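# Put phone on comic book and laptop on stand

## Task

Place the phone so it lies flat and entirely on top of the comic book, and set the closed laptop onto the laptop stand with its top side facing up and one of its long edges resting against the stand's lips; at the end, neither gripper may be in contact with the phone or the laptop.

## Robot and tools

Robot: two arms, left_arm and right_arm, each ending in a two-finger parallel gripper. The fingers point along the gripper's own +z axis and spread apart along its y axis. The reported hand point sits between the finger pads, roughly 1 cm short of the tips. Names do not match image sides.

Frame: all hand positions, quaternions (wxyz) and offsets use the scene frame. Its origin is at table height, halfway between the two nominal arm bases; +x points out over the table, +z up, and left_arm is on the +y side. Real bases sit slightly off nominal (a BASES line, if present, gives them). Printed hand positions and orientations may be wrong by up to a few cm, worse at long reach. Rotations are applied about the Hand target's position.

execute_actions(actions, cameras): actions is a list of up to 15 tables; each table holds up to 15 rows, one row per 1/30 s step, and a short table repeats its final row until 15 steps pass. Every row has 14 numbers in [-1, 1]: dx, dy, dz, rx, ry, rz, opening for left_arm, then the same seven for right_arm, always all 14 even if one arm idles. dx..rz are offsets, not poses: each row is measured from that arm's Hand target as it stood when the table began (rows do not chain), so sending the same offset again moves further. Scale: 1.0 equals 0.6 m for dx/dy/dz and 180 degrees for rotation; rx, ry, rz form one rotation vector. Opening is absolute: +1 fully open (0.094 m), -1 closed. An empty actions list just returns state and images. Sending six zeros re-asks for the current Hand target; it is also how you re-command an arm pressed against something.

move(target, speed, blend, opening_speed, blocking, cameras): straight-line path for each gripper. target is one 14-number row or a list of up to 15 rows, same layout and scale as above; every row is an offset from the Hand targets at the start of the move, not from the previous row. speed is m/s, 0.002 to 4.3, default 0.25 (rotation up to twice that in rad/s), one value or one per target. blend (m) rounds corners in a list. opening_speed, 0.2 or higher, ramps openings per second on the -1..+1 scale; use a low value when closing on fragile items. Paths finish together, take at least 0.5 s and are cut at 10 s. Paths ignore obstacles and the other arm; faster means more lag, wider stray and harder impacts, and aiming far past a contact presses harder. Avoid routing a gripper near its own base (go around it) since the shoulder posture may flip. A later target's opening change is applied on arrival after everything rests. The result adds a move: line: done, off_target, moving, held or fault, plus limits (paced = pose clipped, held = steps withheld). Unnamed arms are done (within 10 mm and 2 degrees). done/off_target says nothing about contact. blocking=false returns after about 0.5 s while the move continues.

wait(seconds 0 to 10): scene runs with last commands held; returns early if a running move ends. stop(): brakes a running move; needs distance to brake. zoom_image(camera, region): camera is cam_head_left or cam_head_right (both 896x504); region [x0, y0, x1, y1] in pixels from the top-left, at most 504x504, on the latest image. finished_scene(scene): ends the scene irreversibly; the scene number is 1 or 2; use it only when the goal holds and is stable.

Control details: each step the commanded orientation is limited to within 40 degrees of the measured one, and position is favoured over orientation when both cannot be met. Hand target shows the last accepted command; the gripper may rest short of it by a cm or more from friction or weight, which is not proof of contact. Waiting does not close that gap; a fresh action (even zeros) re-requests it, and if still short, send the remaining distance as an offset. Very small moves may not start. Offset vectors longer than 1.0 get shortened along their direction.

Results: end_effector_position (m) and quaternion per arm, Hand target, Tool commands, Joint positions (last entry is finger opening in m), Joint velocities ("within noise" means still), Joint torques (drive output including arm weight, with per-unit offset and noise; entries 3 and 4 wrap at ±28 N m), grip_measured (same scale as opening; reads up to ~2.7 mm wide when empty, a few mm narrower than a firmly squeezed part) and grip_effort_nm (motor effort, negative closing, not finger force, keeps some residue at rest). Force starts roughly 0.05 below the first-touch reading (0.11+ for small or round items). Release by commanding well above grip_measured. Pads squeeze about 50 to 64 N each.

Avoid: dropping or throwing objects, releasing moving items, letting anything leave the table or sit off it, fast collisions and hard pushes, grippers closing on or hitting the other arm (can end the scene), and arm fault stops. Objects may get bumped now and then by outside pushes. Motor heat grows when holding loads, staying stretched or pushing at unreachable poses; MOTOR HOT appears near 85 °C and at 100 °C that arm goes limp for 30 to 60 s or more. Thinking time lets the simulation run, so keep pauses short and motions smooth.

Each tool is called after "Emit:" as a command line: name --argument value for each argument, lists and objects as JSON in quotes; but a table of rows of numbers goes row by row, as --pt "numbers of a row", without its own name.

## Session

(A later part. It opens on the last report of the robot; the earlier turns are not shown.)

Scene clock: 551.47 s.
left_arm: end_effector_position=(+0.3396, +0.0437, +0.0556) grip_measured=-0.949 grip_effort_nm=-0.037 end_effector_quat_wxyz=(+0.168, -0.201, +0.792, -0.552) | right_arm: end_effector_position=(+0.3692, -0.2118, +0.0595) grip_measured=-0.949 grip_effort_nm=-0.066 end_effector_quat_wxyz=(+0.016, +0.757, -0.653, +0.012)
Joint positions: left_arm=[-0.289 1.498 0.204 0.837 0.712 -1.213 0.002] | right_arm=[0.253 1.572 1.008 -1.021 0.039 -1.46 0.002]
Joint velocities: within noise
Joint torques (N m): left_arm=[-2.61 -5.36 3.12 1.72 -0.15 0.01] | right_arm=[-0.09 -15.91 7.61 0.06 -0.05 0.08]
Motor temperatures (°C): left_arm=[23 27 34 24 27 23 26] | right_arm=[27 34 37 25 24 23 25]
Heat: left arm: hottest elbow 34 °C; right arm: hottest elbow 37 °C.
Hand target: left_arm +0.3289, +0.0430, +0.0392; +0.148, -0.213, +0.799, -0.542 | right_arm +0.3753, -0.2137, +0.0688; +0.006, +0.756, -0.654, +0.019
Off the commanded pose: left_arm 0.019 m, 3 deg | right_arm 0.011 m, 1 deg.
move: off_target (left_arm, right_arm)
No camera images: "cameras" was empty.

Emit:
move --pt "0 0 0.08 0 0 0 -0.95 0 0 0 0 0 0 -0.95" --pt "-0.075 0.14 0.08 0 0 0 0.08 0 0 0 0 0 0 -0.95" --pt "-0.075 0.14 0.0 0 0 0 0.08 0 0 0 0 0 0 -0.95" --speed 0.12

Emit:
zoom_image --camera "cam_head_left" --region '[310, 240, 430, 350]'

Emit:
zoom_image --camera "cam_head_right" --region '[310, 240, 430, 350]'

Scene clock: 567.03 s.
left_arm: end_effector_position=(+0.2858, +0.1246, +0.0413) grip_measured=+0.078 grip_effort_nm=0.129 end_effector_quat_wxyz=(+0.147, -0.206, +0.802, -0.541) | right_arm: end_effector_position=(+0.3692, -0.2118, +0.0595) grip_measured=-0.949 grip_effort_nm=-0.066 end_effector_quat_wxyz=(+0.016, +0.757, -0.653, +0.012)
Joint positions: left_arm=[0.09 1.297 0.104 0.391 1.027 -0.832 0.051] | right_arm=[0.253 1.572 1.008 -1.021 0.039 -1.46 0.002]
Joint velocities: within noise
Joint torques (N m): left_arm=[-0.21 -4.6 4.14 2.24 0.48 -0.02] | right_arm=[-0.15 -15.91 7.64 0.06 -0.05 0.08]
Motor temperatures (°C): left_arm=[23 27 33 24 27 23 26] | right_arm=[27 35 37 25 24 23 25]
Heat: left arm: hottest elbow 33 °C; right arm: hottest elbow 37 °C.
Hand target: left_arm +0.2839, +0.1270, +0.0393; +0.148, -0.213, +0.799, -0.542 | right_arm +0.3753, -0.2137, +0.0688; +0.006, +0.756, -0.654, +0.019
Off the commanded pose: left_arm 0.004 m, 1 deg | right_arm 0.011 m, 1 deg.
move: off_target (right_arm); target 2's new opening was sent with left_arm's hand 0.013 m and 2 deg from that target

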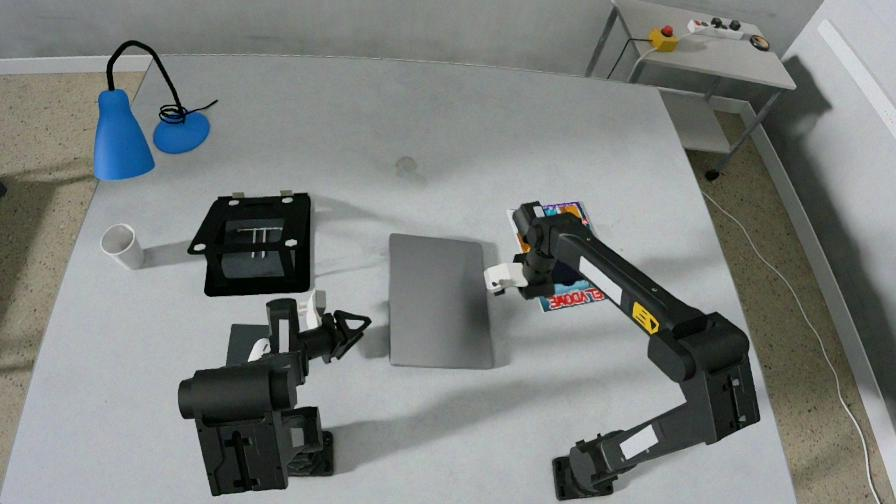

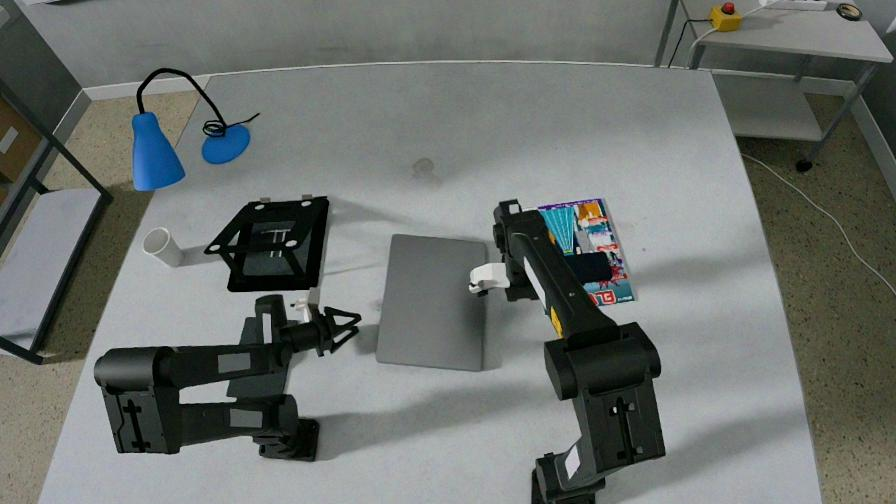

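Scaled by 4.200.

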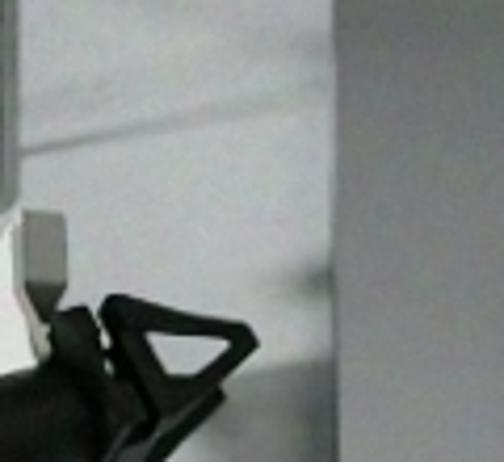

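Scaled by 4.200.

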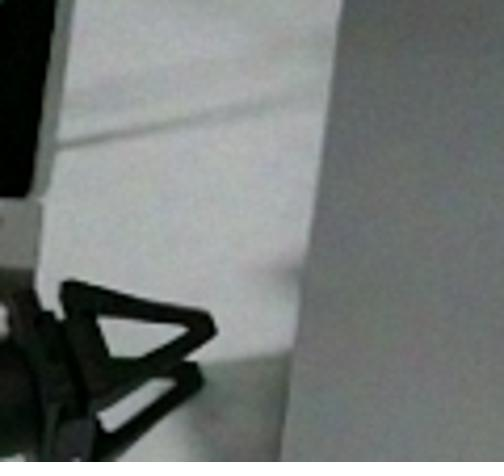

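Emit:
move --target '[0.06,-0.104,0.005,0,0,0,0.08,0,0,0,0,0,0,-0.95]' --speed 0.06

Emit:
zoom_image --camera "cam_head_left" --region '[310, 240, 430, 350]'

Emit:
zoom_image --camera "cam_head_right" --region '[310, 240, 430, 350]'

Scene clock: 572.77 s.
left_arm: end_effector_position=(+0.3057, +0.0717, +0.0350) grip_measured=+0.078 grip_effort_nm=0.125 end_effector_quat_wxyz=(+0.137, -0.225, +0.803, -0.534) | right_arm: end_effector_position=(+0.3692, -0.2118, +0.0595) grip_measured=-0.949 grip_effort_nm=-0.066 end_effector_quat_wxyz=(+0.016, +0.757, -0.653, +0.012)
Joint positions: left_arm=[-0.2 1.456 0.126 0.743 0.784 -1.153 0.051] | right_arm=[0.253 1.572 1.008 -1.021 0.039 -1.46 0.002]
Joint velocities: within noise
Joint torques (N m): left_arm=[-2.67 -5.71 6.83 2.35 0.11 0.06] | right_arm=[-0.15 -15.97 7.61 0.08 -0.06 0.08]
Motor temperatures (°C): left_arm=[23 27 33 24 27 23 26] | right_arm=[27 35 37 25 24 23 25]
Heat: left arm: hottest elbow 33 °C; right arm: hottest elbow 37 °C.
Hand target: left_arm +0.3199, +0.0646, +0.0422; +0.148, -0.213, +0.799, -0.542 | right_arm +0.3753, -0.2137, +0.0688; +0.006, +0.756, -0.654, +0.019
Off the commanded pose: left_arm 0.017 m, 2 deg | right_arm 0.011 m, 1 deg.
move: off_target (left_arm, right_arm)

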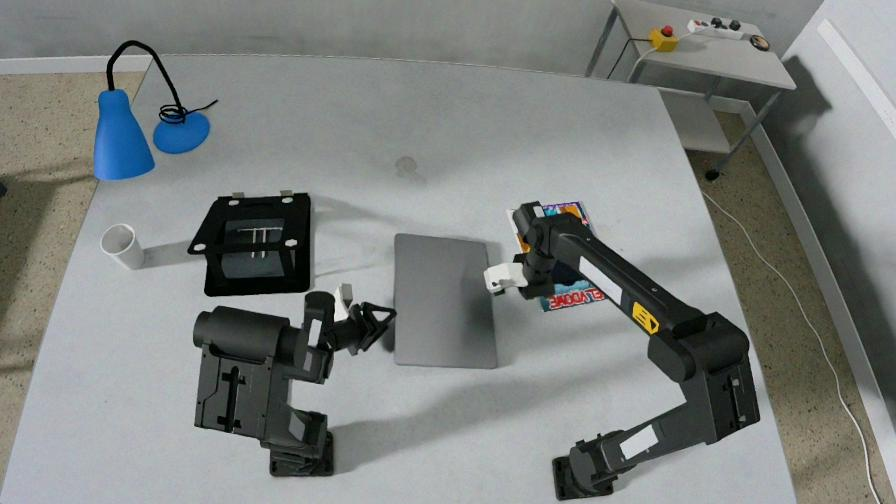

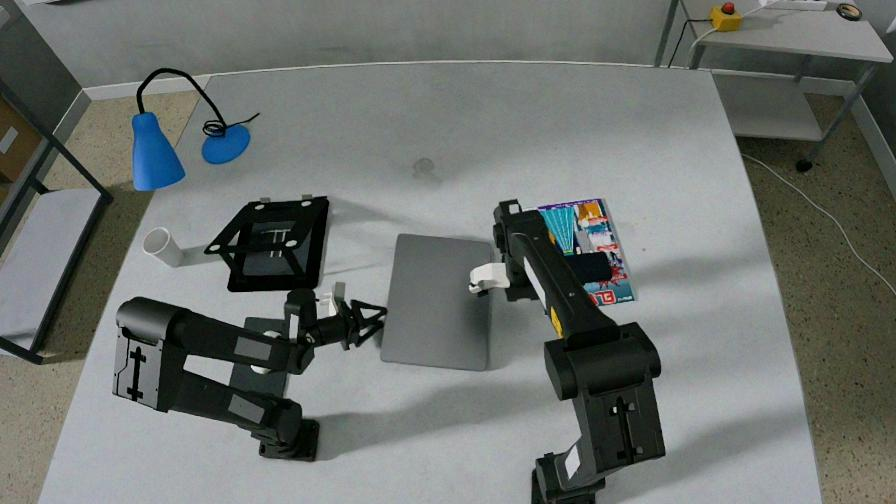

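Scaled by 4.200.

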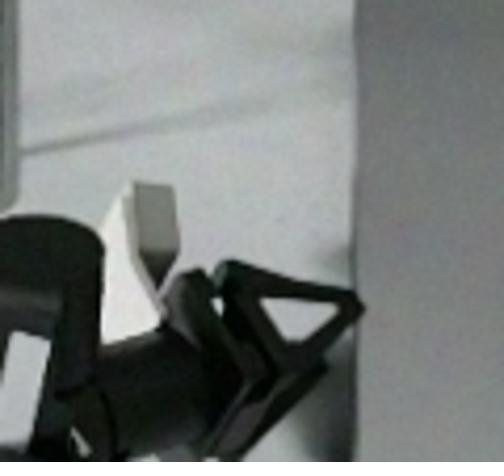

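Scaled by 4.200.

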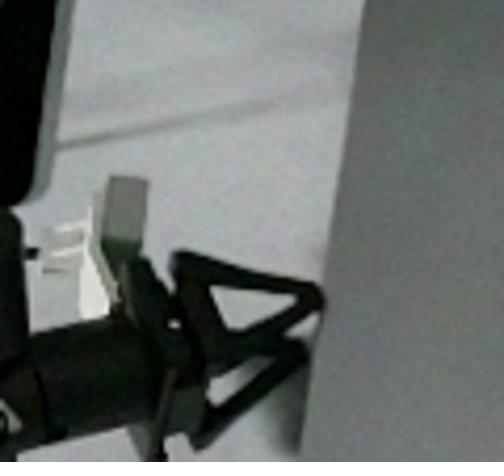

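Emit:
move --pt "-0.03 0.06 0.02 0 0 0 0.32 0 0 0 0 0 0 -0.95" --pt "-0.03 0.06 0.018 0 0 0 0.34 0 0 0 0 0 0 -0.95" --speed 0.1 --cameras '[]'

Emit:
move --target '[0.055,-0.11,0.002,0,0,0,0.34,0,0,0,0,0,0,-0.95]' --speed 0.06

Emit:
zoom_image --camera "cam_head_left" --region '[310, 240, 430, 350]'

Emit:
zoom_image --camera "cam_head_right" --region '[310, 240, 430, 350]'

Scene clock: 579.00 s.
left_arm: end_effector_position=(+0.3019, +0.0968, +0.0515) grip_measured=+0.338 grip_effort_nm=0.129 end_effector_quat_wxyz=(+0.142, -0.212, +0.800, -0.543) | right_arm: end_effector_position=(+0.3692, -0.2118, +0.0595) grip_measured=-0.949 grip_effort_nm=-0.071 end_effector_quat_wxyz=(+0.016, +0.757, -0.653, +0.012)
Joint positions: left_arm=[-0.063 1.309 0.126 0.529 0.914 -1.03 0.063] | right_arm=[0.253 1.572 1.008 -1.021 0.039 -1.46 0.002]
Joint velocities: within noise
Joint torques (N m): left_arm=[-0.97 -7.47 5.01 1.1 0.4 0.11] | right_arm=[-0.21 -15.85 7.62 0.06 -0.05 0.09]
Motor temperatures (°C): left_arm=[23 27 32 24 27 23 26] | right_arm=[26 35 37 25 24 23 25]
Heat: left arm: hottest elbow 32 °C; right arm: hottest elbow 37 °C.
Hand target: left_arm +0.3019, +0.1007, +0.0530; +0.148, -0.214, +0.799, -0.542 | right_arm +0.3753, -0.2137, +0.0688; +0.006, +0.756, -0.654, +0.019
Off the commanded pose: left_arm 0.004 m, 1 deg | right_arm 0.011 m, 1 deg.
move: off_target (right_arm)
No camera images: "cameras" was empty.

Scene clock: 580.90 s.
left_arm: end_effector_position=(+0.3188, +0.0446, +0.0433) grip_measured=+0.338 grip_effort_nm=0.129 end_effector_quat_wxyz=(+0.136, -0.227, +0.806, -0.530) | right_arm: end_effector_position=(+0.3692, -0.2118, +0.0595) grip_measured=-0.949 grip_effort_nm=-0.076 end_effector_quat_wxyz=(+0.016, +0.757, -0.653, +0.012)
Joint positions: left_arm=[-0.314 1.44 0.175 0.722 0.684 -1.23 0.063] | right_arm=[0.253 1.572 1.008 -1.021 0.039 -1.46 0.002]
Joint velocities: within noise
Joint torques (N m): left_arm=[-3.02 -6.36 8.25 2.56 0.08 -0.02] | right_arm=[-0.15 -15.97 7.61 0.08 -0.05 0.08]
Motor temperatures (°C): left_arm=[23 27 32 24 27 23 26] | right_arm=[26 35 37 25 24 23 25]
Heat: left arm: hottest elbow 32 °C; right arm: hottest elbow 37 °C.
Hand target: left_arm +0.3348, +0.0345, +0.0543; +0.148, -0.213, +0.799, -0.542 | right_arm +0.3753, -0.2137, +0.0688; +0.006, +0.756, -0.654, +0.019
Off the commanded pose: left_arm 0.022 m, 3 deg | right_arm 0.011 m, 1 deg.
move: off_target (left_arm, right_arm)

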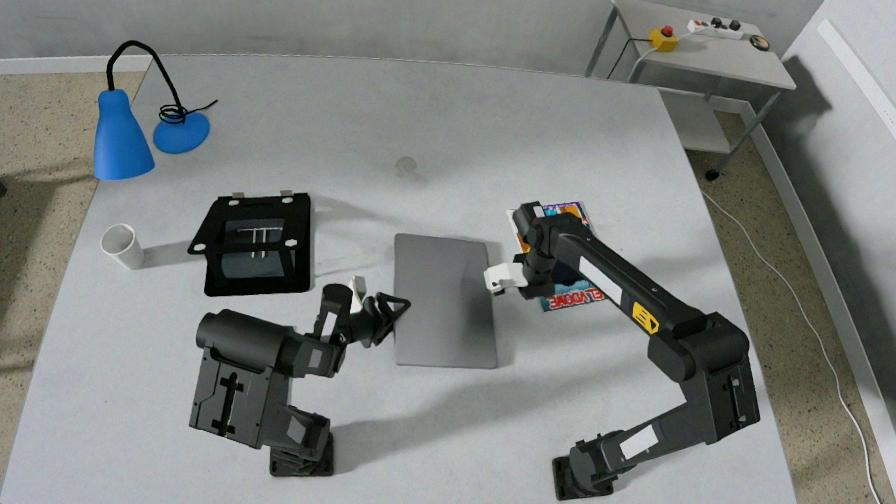

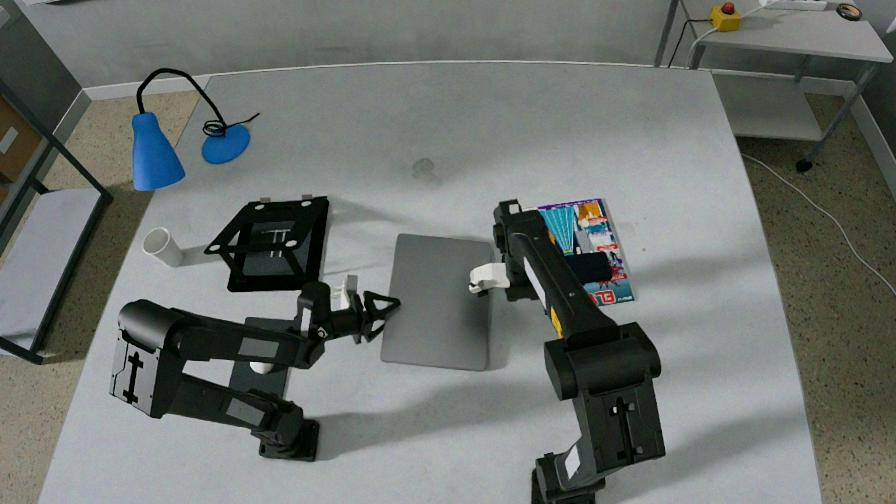

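Scaled by 4.200.

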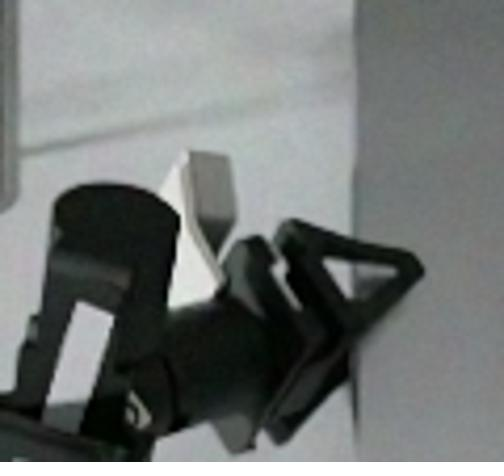

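Scaled by 4.200.

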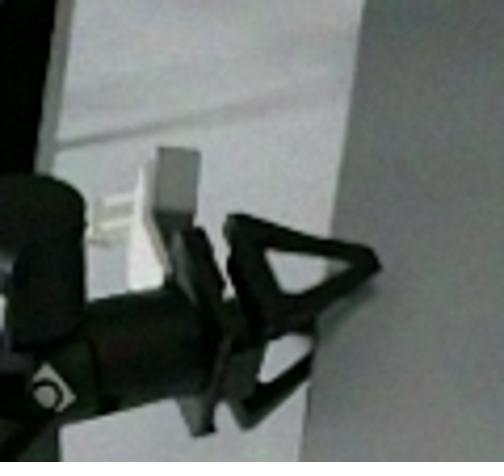

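Emit:
move --target '[0.015,-0.03,0.002,0,0,0,0.34,0,0,0,0,0,0,-0.95]' --speed 0.06

Emit:
zoom_image --camera "cam_head_left" --region '[310, 240, 430, 350]'

Emit:
zoom_image --camera "cam_head_right" --region '[310, 240, 430, 350]'

Scene clock: 586.77 s.
left_arm: end_effector_position=(+0.3284, +0.0279, +0.0440) grip_measured=+0.338 grip_effort_nm=0.129 end_effector_quat_wxyz=(+0.136, -0.226, +0.806, -0.529) | right_arm: end_effector_position=(+0.3692, -0.2118, +0.0595) grip_measured=-0.949 grip_effort_nm=-0.066 end_effector_quat_wxyz=(+0.016, +0.757, -0.653, +0.012)
Joint positions: left_arm=[-0.372 1.471 0.21 0.737 0.632 -1.264 0.063] | right_arm=[0.253 1.572 1.008 -1.021 0.039 -1.46 0.002]
Joint velocities: within noise
Joint torques (N m): left_arm=[-2.49 -7.3 8.24 2.51 0.05 0.04] | right_arm=[-0.15 -15.97 7.62 0.03 -0.05 0.08]
Motor temperatures (°C): left_arm=[23 27 33 24 27 23 26] | right_arm=[26 35 37 25 24 23 25]
Heat: left arm: hottest elbow 33 °C; right arm: hottest elbow 37 °C.
Hand target: left_arm +0.3439, +0.0166, +0.0554; +0.148, -0.213, +0.799, -0.542 | right_arm +0.3753, -0.2137, +0.0688; +0.006, +0.756, -0.654, +0.019
Off the commanded pose: left_arm 0.022 m, 3 deg | right_arm 0.011 m, 1 deg.
move: off_target (left_arm, right_arm)

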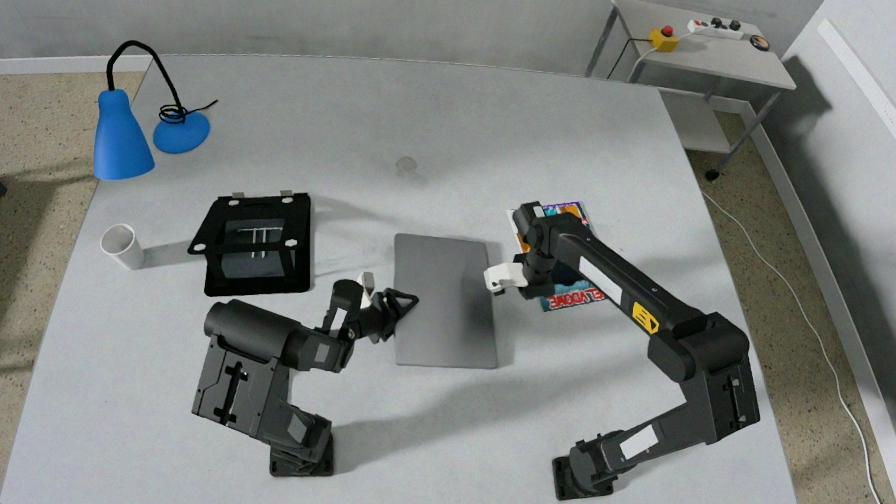

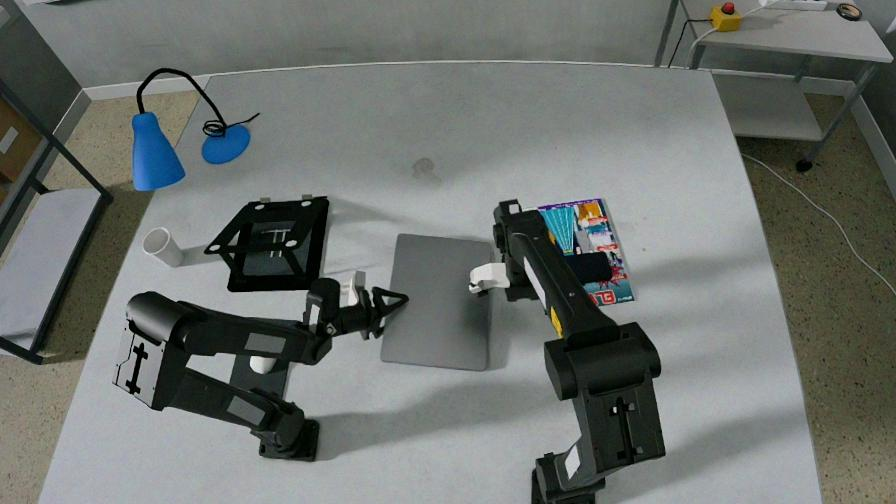

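Scaled by 4.200.

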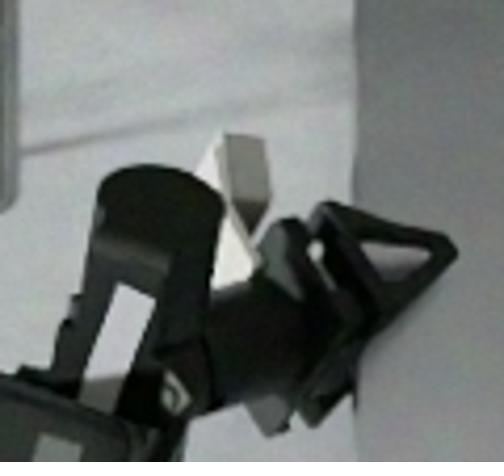

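Scaled by 4.200.

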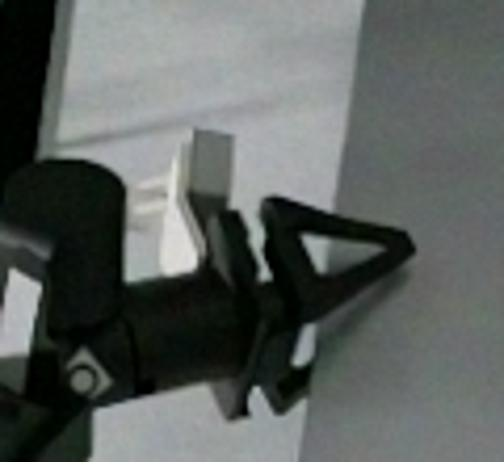

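Emit:
move --target '[0,0,0,0,0,0,-0.55,0,0,0,0,0,0,-0.95]' --opening_speed 0.4 --cameras '[]'

Emit:
move --target '[0,0,0,0,0,0,-0.9,0,0,0,0,0,0,-0.95]' --opening_speed 0.2

Emit:
zoom_image --camera "cam_head_left" --region '[310, 220, 510, 390]'

Scene clock: 592.93 s.
left_arm: end_effector_position=(+0.3295, +0.0263, +0.0458) grip_measured=-0.456 grip_effort_nm=-0.955 end_effector_quat_wxyz=(+0.156, -0.196, +0.810, -0.531) | right_arm: end_effector_position=(+0.3692, -0.2118, +0.0595) grip_measured=-0.949 grip_effort_nm=-0.066 end_effector_quat_wxyz=(+0.016, +0.757, -0.653, +0.012)
Joint positions: left_arm=[-0.373 1.485 0.21 0.771 0.639 -1.205 0.026] | right_arm=[0.253 1.572 1.008 -1.021 0.039 -1.46 0.002]
Joint velocities: within noise
Joint torques (N m): left_arm=[-2.26 -8.29 8.38 1.13 -0.12 -0.58] | right_arm=[-0.21 -15.91 7.6 0.03 -0.06 0.1]
Motor temperatures (°C): left_arm=[23 27 33 24 27 24 26] | right_arm=[26 35 37 25 24 23 25]
Heat: left arm: hottest elbow 33 °C; right arm: hottest elbow 37 °C.
Hand target: left_arm +0.3439, +0.0166, +0.0554; +0.148, -0.213, +0.799, -0.542 | right_arm +0.3753, -0.2137, +0.0688; +0.006, +0.756, -0.654, +0.019
Off the commanded pose: left_arm 0.020 m, 3 deg | right_arm 0.011 m, 1 deg.
move: off_target (left_arm, right_arm)
No camera images: "cameras" was empty.

Scene clock: 594.90 s.
left_arm: end_effector_position=(+0.3298, +0.0258, +0.0476) grip_measured=-0.476 grip_effort_nm=-1.004 end_effector_quat_wxyz=(+0.159, -0.192, +0.809, -0.533) | right_arm: end_effector_position=(+0.3692, -0.2118, +0.0595) grip_measured=-0.949 grip_effort_nm=-0.066 end_effector_quat_wxyz=(+0.016, +0.757, -0.653, +0.012)
Joint positions: left_arm=[-0.373 1.482 0.21 0.775 0.641 -1.201 0.025] | right_arm=[0.253 1.572 1.008 -1.021 0.039 -1.46 0.002]
Joint velocities: within noise
Joint torques (N m): left_arm=[-2.61 -7.59 8.31 1.13 -0.27 -0.63] | right_arm=[-0.21 -15.97 7.6 0.08 -0.05 0.08]
Motor temperatures (°C): left_arm=[23 27 33 24 27 24 27] | right_arm=[26 35 37 25 24 23 25]
Heat: left arm: hottest elbow 33 °C; right arm: hottest elbow 37 °C.
Hand target: left_arm +0.3439, +0.0166, +0.0555; +0.148, -0.213, +0.799, -0.542 | right_arm +0.3753, -0.2137, +0.0688; +0.006, +0.756, -0.654, +0.019
Off the commanded pose: left_arm 0.019 m, 3 deg | right_arm 0.011 m, 1 deg.
move: off_target (left_arm, right_arm)

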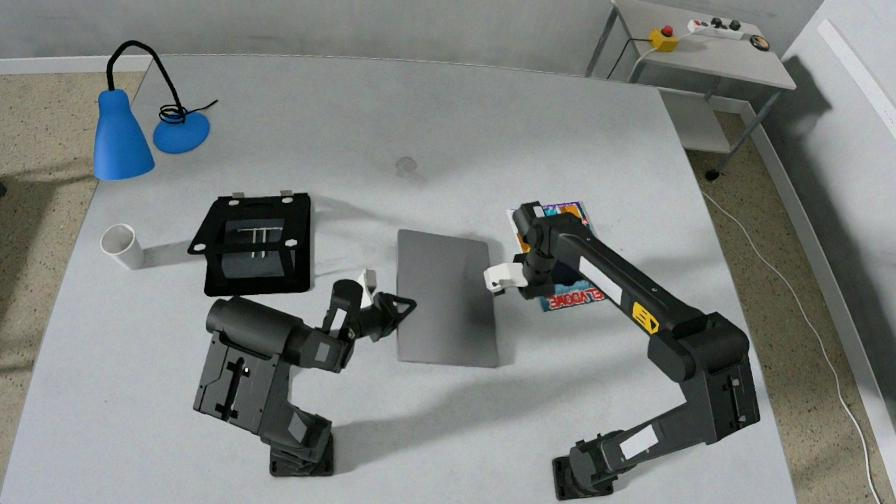

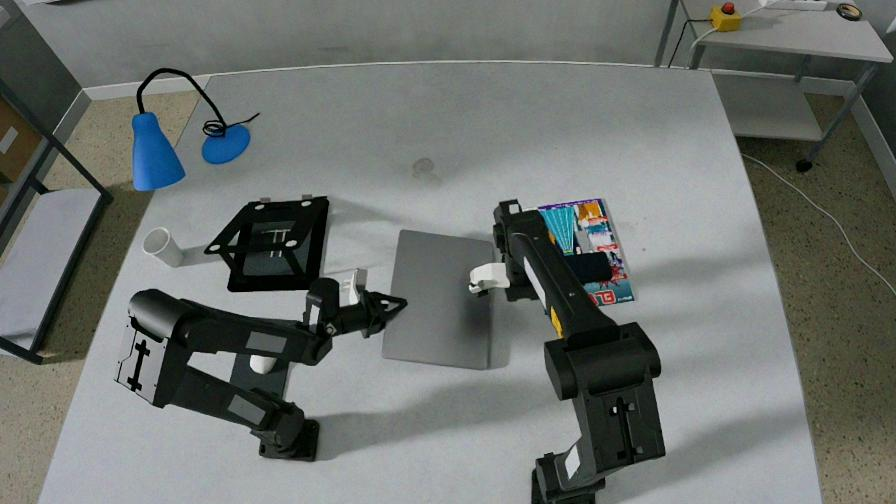

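Scaled by 2.520.

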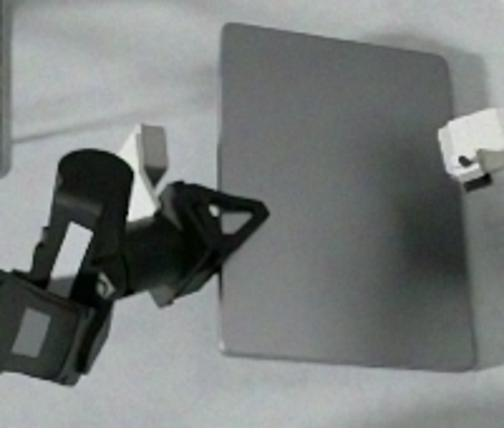

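Emit:
move --pt "0 -0.03 0.07 0.07 0 0 -0.9 0 -0.15 0.15 0 0 0 -0.95" --pt "0 -0.08 0.16 0.1667 0 0 -0.9 -0.1 -0.35 0.2 0 0 0 -0.95" --speed 0.1 --blend '[0.02,0]'

Emit:
zoom_image --camera "cam_head_left" --region '[310, 200, 530, 390]'

Emit:
zoom_image --camera "cam_head_right" --region '[310, 200, 530, 390]'

Scene clock: 605.13 s.
left_arm: end_effector_position=(+0.3301, -0.0269, +0.1378) grip_measured=-0.536 grip_effort_nm=-0.999 end_effector_quat_wxyz=(+0.202, -0.136, +0.915, -0.322) | right_arm: end_effector_position=(+0.3116, -0.4192, +0.1750) grip_measured=-0.949 grip_effort_nm=-0.071 end_effector_quat_wxyz=(+0.012, +0.757, -0.653, +0.007)
Joint positions: left_arm=[-0.705 1.058 0.566 -0.308 0.131 -1.025 0.022] | right_arm=[-0.303 1.301 1.056 -1.323 0.028 -2.015 0.002]
Joint velocities: within noise
Joint torques (N m): left_arm=[-0.85 -5.42 16.14 -0.28 -0.7 -0.44] | right_arm=[-0.21 -12.34 9.73 -0.29 -0.09 0.06]
Motor temperatures (°C): left_arm=[23 27 33 24 27 24 27] | right_arm=[26 35 37 25 24 23 25]
Heat: left arm: hottest elbow 33 °C; right arm: hottest elbow 37 °C.
Hand target: left_arm +0.3438, -0.0314, +0.1514; +0.198, -0.168, +0.912, -0.316 | right_arm +0.3154, -0.4237, +0.1890; +0.005, +0.756, -0.654, +0.019
Off the commanded pose: left_arm 0.020 m, 4 deg | right_arm 0.015 m, 2 deg.
move: off_target (left_arm, right_arm)

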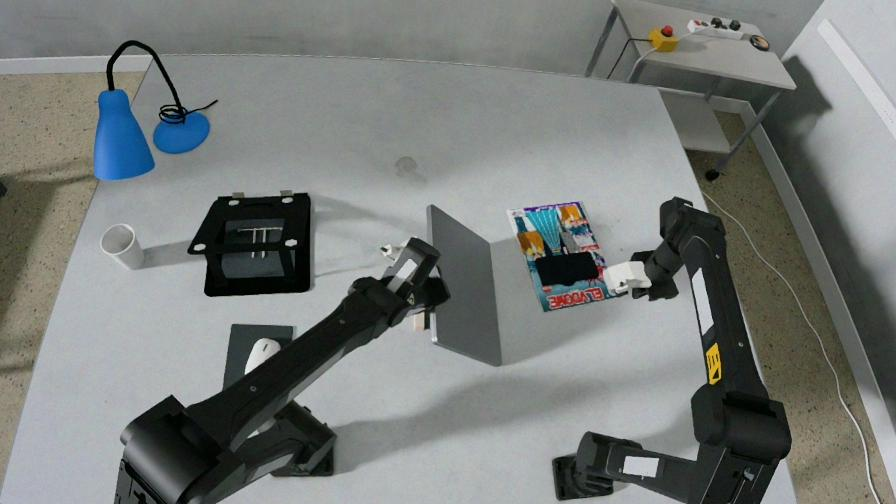

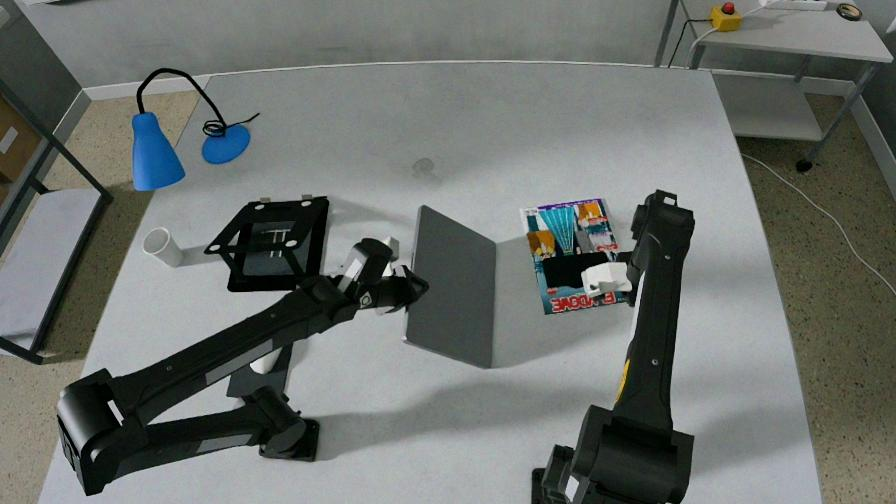

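Scaled by 2.291.

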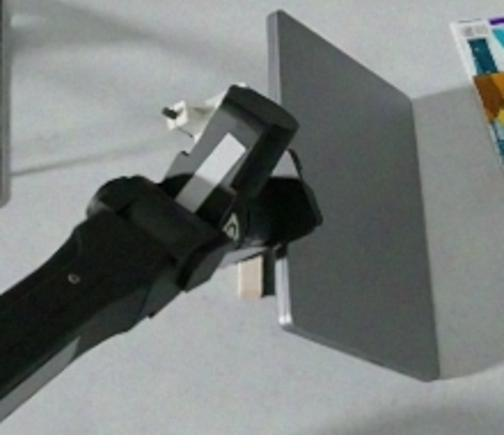

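Scaled by 2.291.

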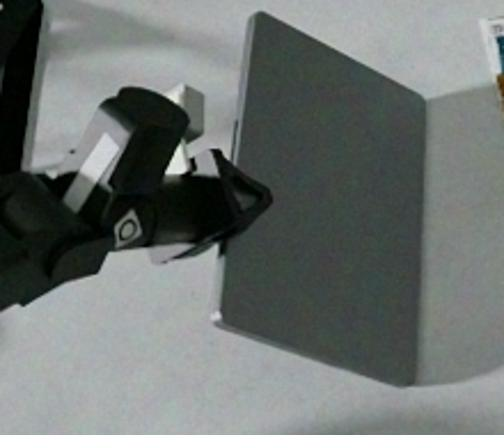

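Emit:
move --pt "0 -0.02 0.2 0.02 0 0 -0.9 0 0 0 0 0 0 -0.95" --speed 0.12

Emit:
zoom_image --camera "cam_head_left" --region '[310, 150, 530, 390]'

Emit:
zoom_image --camera "cam_head_right" --region '[310, 150, 530, 390]'

Scene clock: 644.60 s.
left_arm: end_effector_position=(+0.3202, -0.0180, +0.1905) grip_measured=-0.626 grip_effort_nm=-1.009 end_effector_quat_wxyz=(+0.162, -0.148, +0.949, -0.227) | right_arm: end_effector_position=(+0.3115, -0.4191, +0.1750) grip_measured=-0.949 grip_effort_nm=-0.066 end_effector_quat_wxyz=(+0.012, +0.757, -0.653, +0.007)
Joint positions: left_arm=[-0.74 1.038 0.792 -0.762 0.046 -1.034 0.018] | right_arm=[-0.303 1.301 1.056 -1.323 0.028 -2.016 0.002]
Joint velocities: within noise
Joint torques (N m): left_arm=[-2.43 -10.81 22.76 0.79 -0.06 -0.41] | right_arm=[-0.21 -12.4 9.73 -0.27 -0.08 0.09]
Motor temperatures (°C): left_arm=[23 27 41 24 28 24 28] | right_arm=[26 35 37 25 24 23 25]
Heat: left arm: hottest elbow 41 °C; right arm: hottest elbow 37 °C.
Hand target: left_arm +0.3439, -0.0435, +0.2715; +0.203, -0.161, +0.922, -0.288 | right_arm +0.3153, -0.4237, +0.1890; +0.006, +0.756, -0.654, +0.019
Off the commanded pose: left_arm 0.088 m, 9 deg | right_arm 0.015 m, 2 deg.
move: off_target (left_arm, right_arm)

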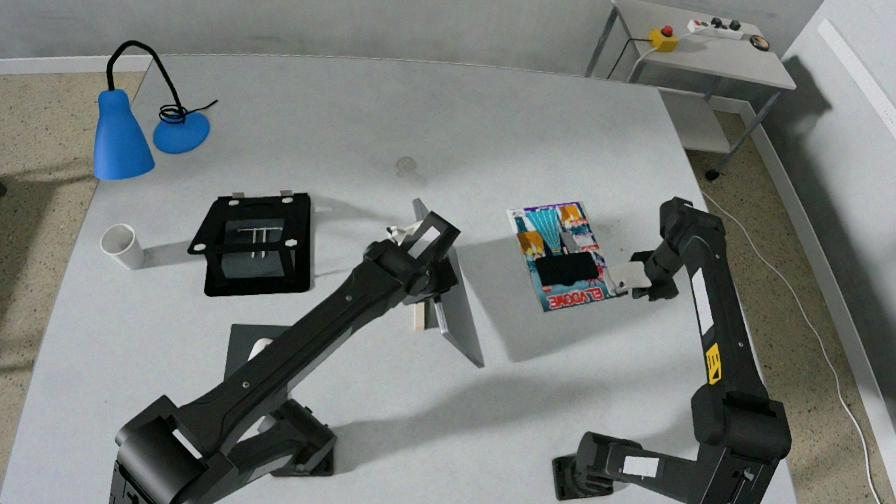

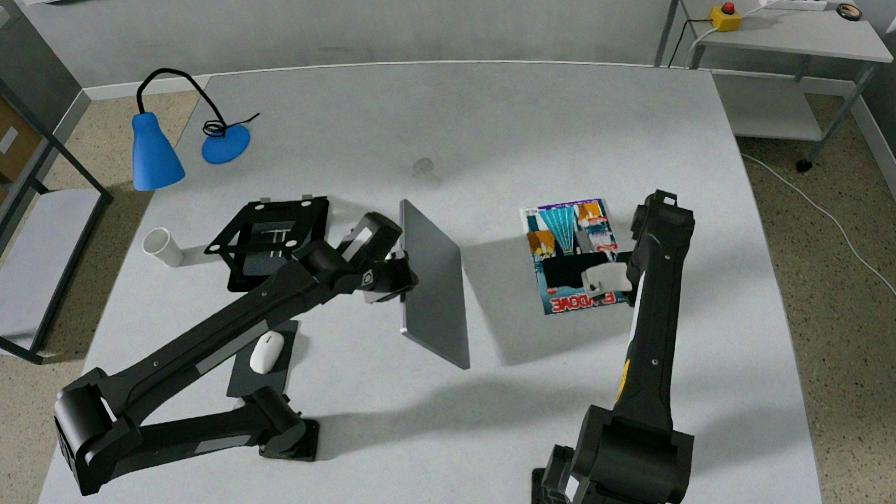

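Scaled by 2.100.

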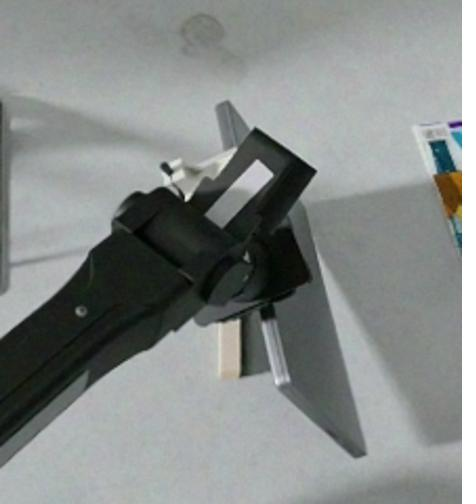

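Scaled by 2.100.

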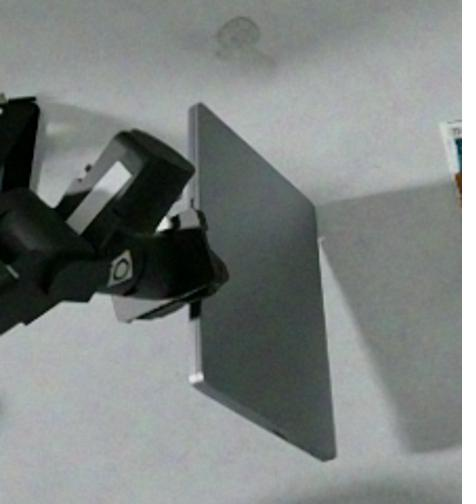

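Emit:
move --pt "-0.023 0.24 0.13 0.0287 -0.0196 0.4775 -0.9 0 0 0 0 0 0 -0.95" --speed 0.15

Emit:
zoom_image --camera "cam_head_left" --region '[180, 150, 450, 390]'

Emit:
zoom_image --camera "cam_head_right" --region '[180, 150, 450, 390]'

Scene clock: 657.67 s.
left_arm: end_effector_position=(+0.3006, +0.1144, +0.2534) grip_measured=-0.635 grip_effort_nm=-1.009 end_effector_quat_wxyz=(+0.282, -0.604, +0.745, +0.003) | right_arm: end_effector_position=(+0.3115, -0.4191, +0.1750) grip_measured=-0.949 grip_effort_nm=-0.066 end_effector_quat_wxyz=(+0.012, +0.757, -0.653, +0.007)
Joint positions: left_arm=[-0.785 1.031 0.982 -1.443 -0.568 -2.097 0.017] | right_arm=[-0.303 1.301 1.056 -1.323 0.028 -2.016 0.002]
Joint velocities: within noise
Joint torques (N m): left_arm=[-0.62 -11.75 26 0.21 -1.91 -0.11] | right_arm=[-0.21 -12.28 9.74 -0.29 -0.08 0.09]
Motor temperatures (°C): left_arm=[23 27 47 24 29 24 28] | right_arm=[26 34 37 25 24 23 25]
Heat: left arm: hottest elbow 47 °C; right arm: hottest elbow 37 °C.
Hand target: left_arm +0.3301, +0.1006, +0.3495; +0.377, -0.730, +0.569, -0.038 | right_arm +0.3153, -0.4237, +0.1890; +0.006, +0.756, -0.654, +0.019
Off the commanded pose: left_arm 0.101 m, 27 deg | right_arm 0.015 m, 2 deg.
joint sent to its limit (left arm) — joint 6 (wrist roll), lower limit. The joint targets are off in position and orientation.
move: off_target (left_arm, right_arm)

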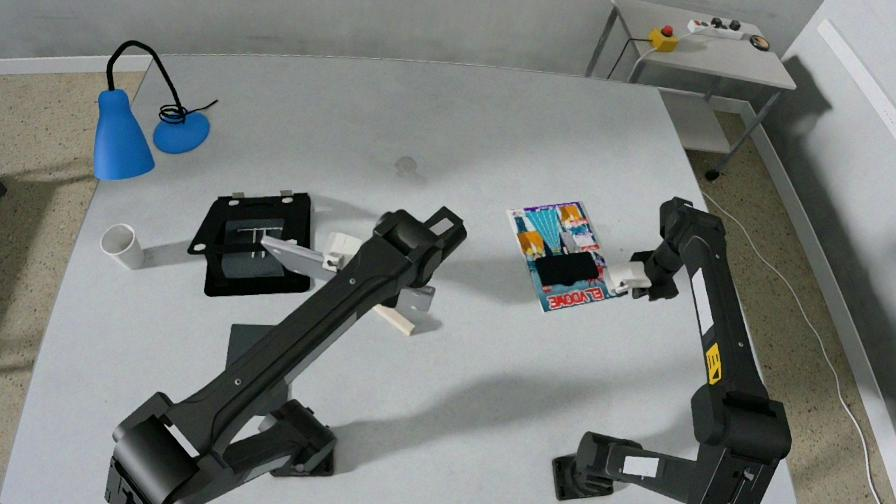

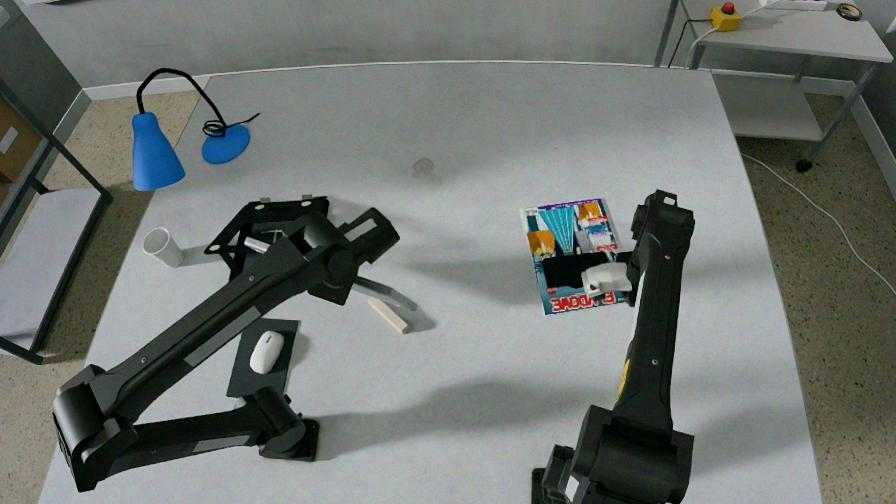

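Scaled by 1.867.

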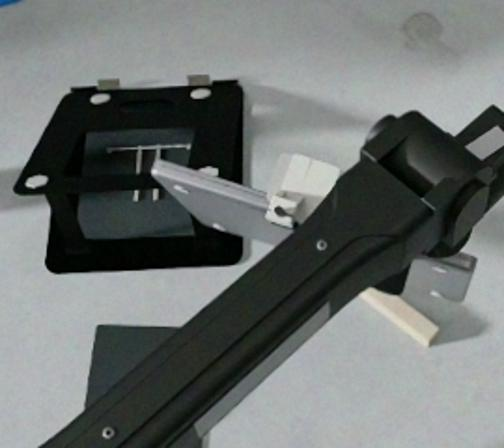

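Scaled by 1.867.

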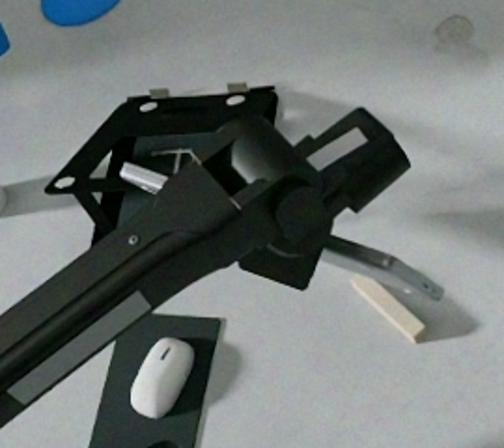

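Emit:
move --pt "-0.17 0.06 0.017 0.006 -0.1035 -0.002 -0.9 0 0 0 0 0 0 -0.95" --speed 0.15

Emit:
zoom_image --camera "cam_head_left" --region '[180, 150, 450, 390]'

Emit:
zoom_image --camera "cam_head_right" --region '[180, 150, 450, 390]'

Scene clock: 677.23 s.
left_arm: end_effector_position=(+0.2265, +0.1359, +0.3183) grip_measured=-0.636 grip_effort_nm=-1.009 end_effector_quat_wxyz=(+0.326, -0.545, +0.749, -0.191) | right_arm: end_effector_position=(+0.3115, -0.4191, +0.1750) grip_measured=-0.949 grip_effort_nm=-0.066 end_effector_quat_wxyz=(+0.012, +0.757, -0.653, +0.007)
Joint positions: left_arm=[-1.026 0.591 0.885 -1.443 -0.672 -2.106 0.017] | right_arm=[-0.303 1.301 1.056 -1.323 0.028 -2.016 0.002]
Joint velocities: within noise
Joint torques (N m): left_arm=[-2.96 -4.95 15.77 1.91 -2.34 0.04] | right_arm=[-0.26 -12.51 9.74 -0.27 -0.08 0.09]
Motor temperatures (°C): left_arm=[23 28 56 24 33 24 28] | right_arm=[26 34 37 25 24 23 25]
Heat: left arm: hottest elbow 56 °C; right arm: hottest elbow 37 °C.
Hand target: left_arm +0.2281, +0.1366, +0.3596; +0.471, -0.708, +0.503, -0.152 | right_arm +0.3153, -0.4237, +0.1890; +0.006, +0.756, -0.654, +0.019
Off the commanded pose: left_arm 0.041 m, 38 deg | right_arm 0.015 m, 2 deg.
joint sent to its limit (left arm) — joint 6 (wrist roll), lower limit. The joint targets are off in orientation, not in position.
move: off_target (left_arm, right_arm)

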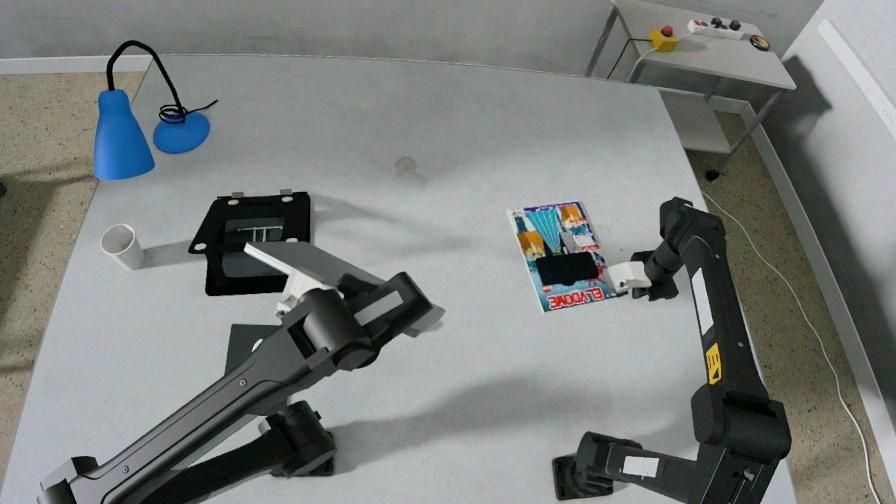

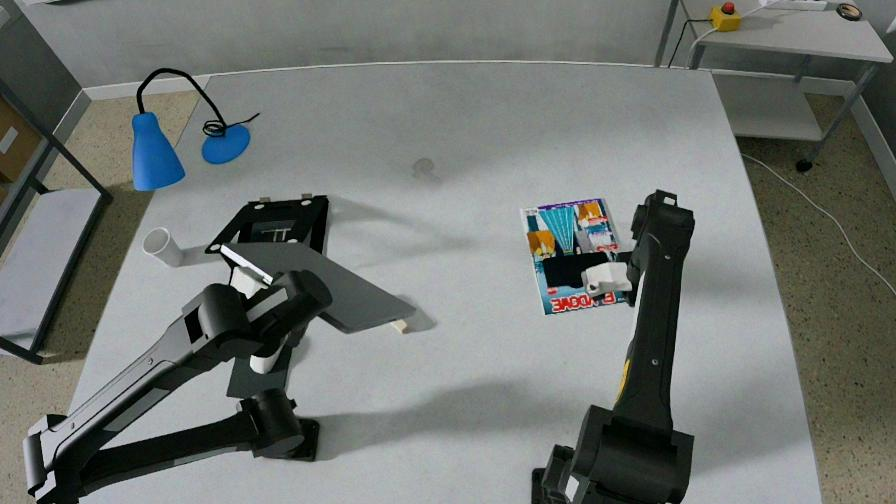

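Scaled by 1.867.

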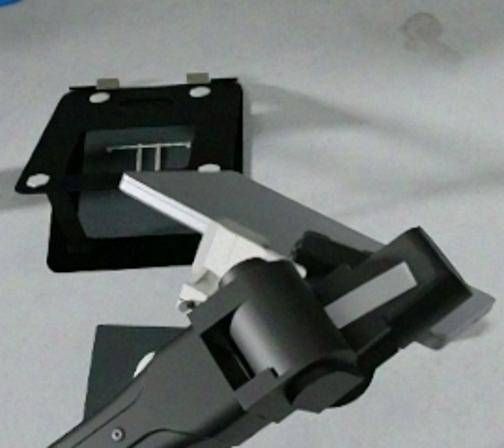

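Scaled by 1.867.

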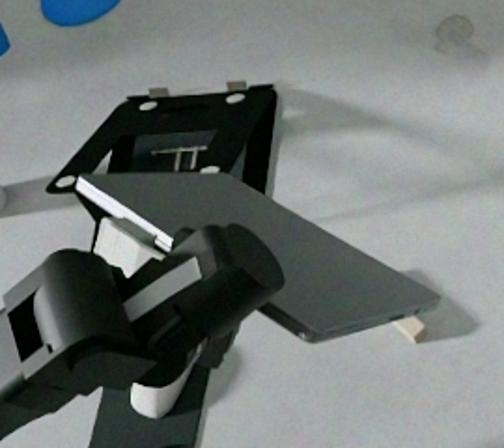

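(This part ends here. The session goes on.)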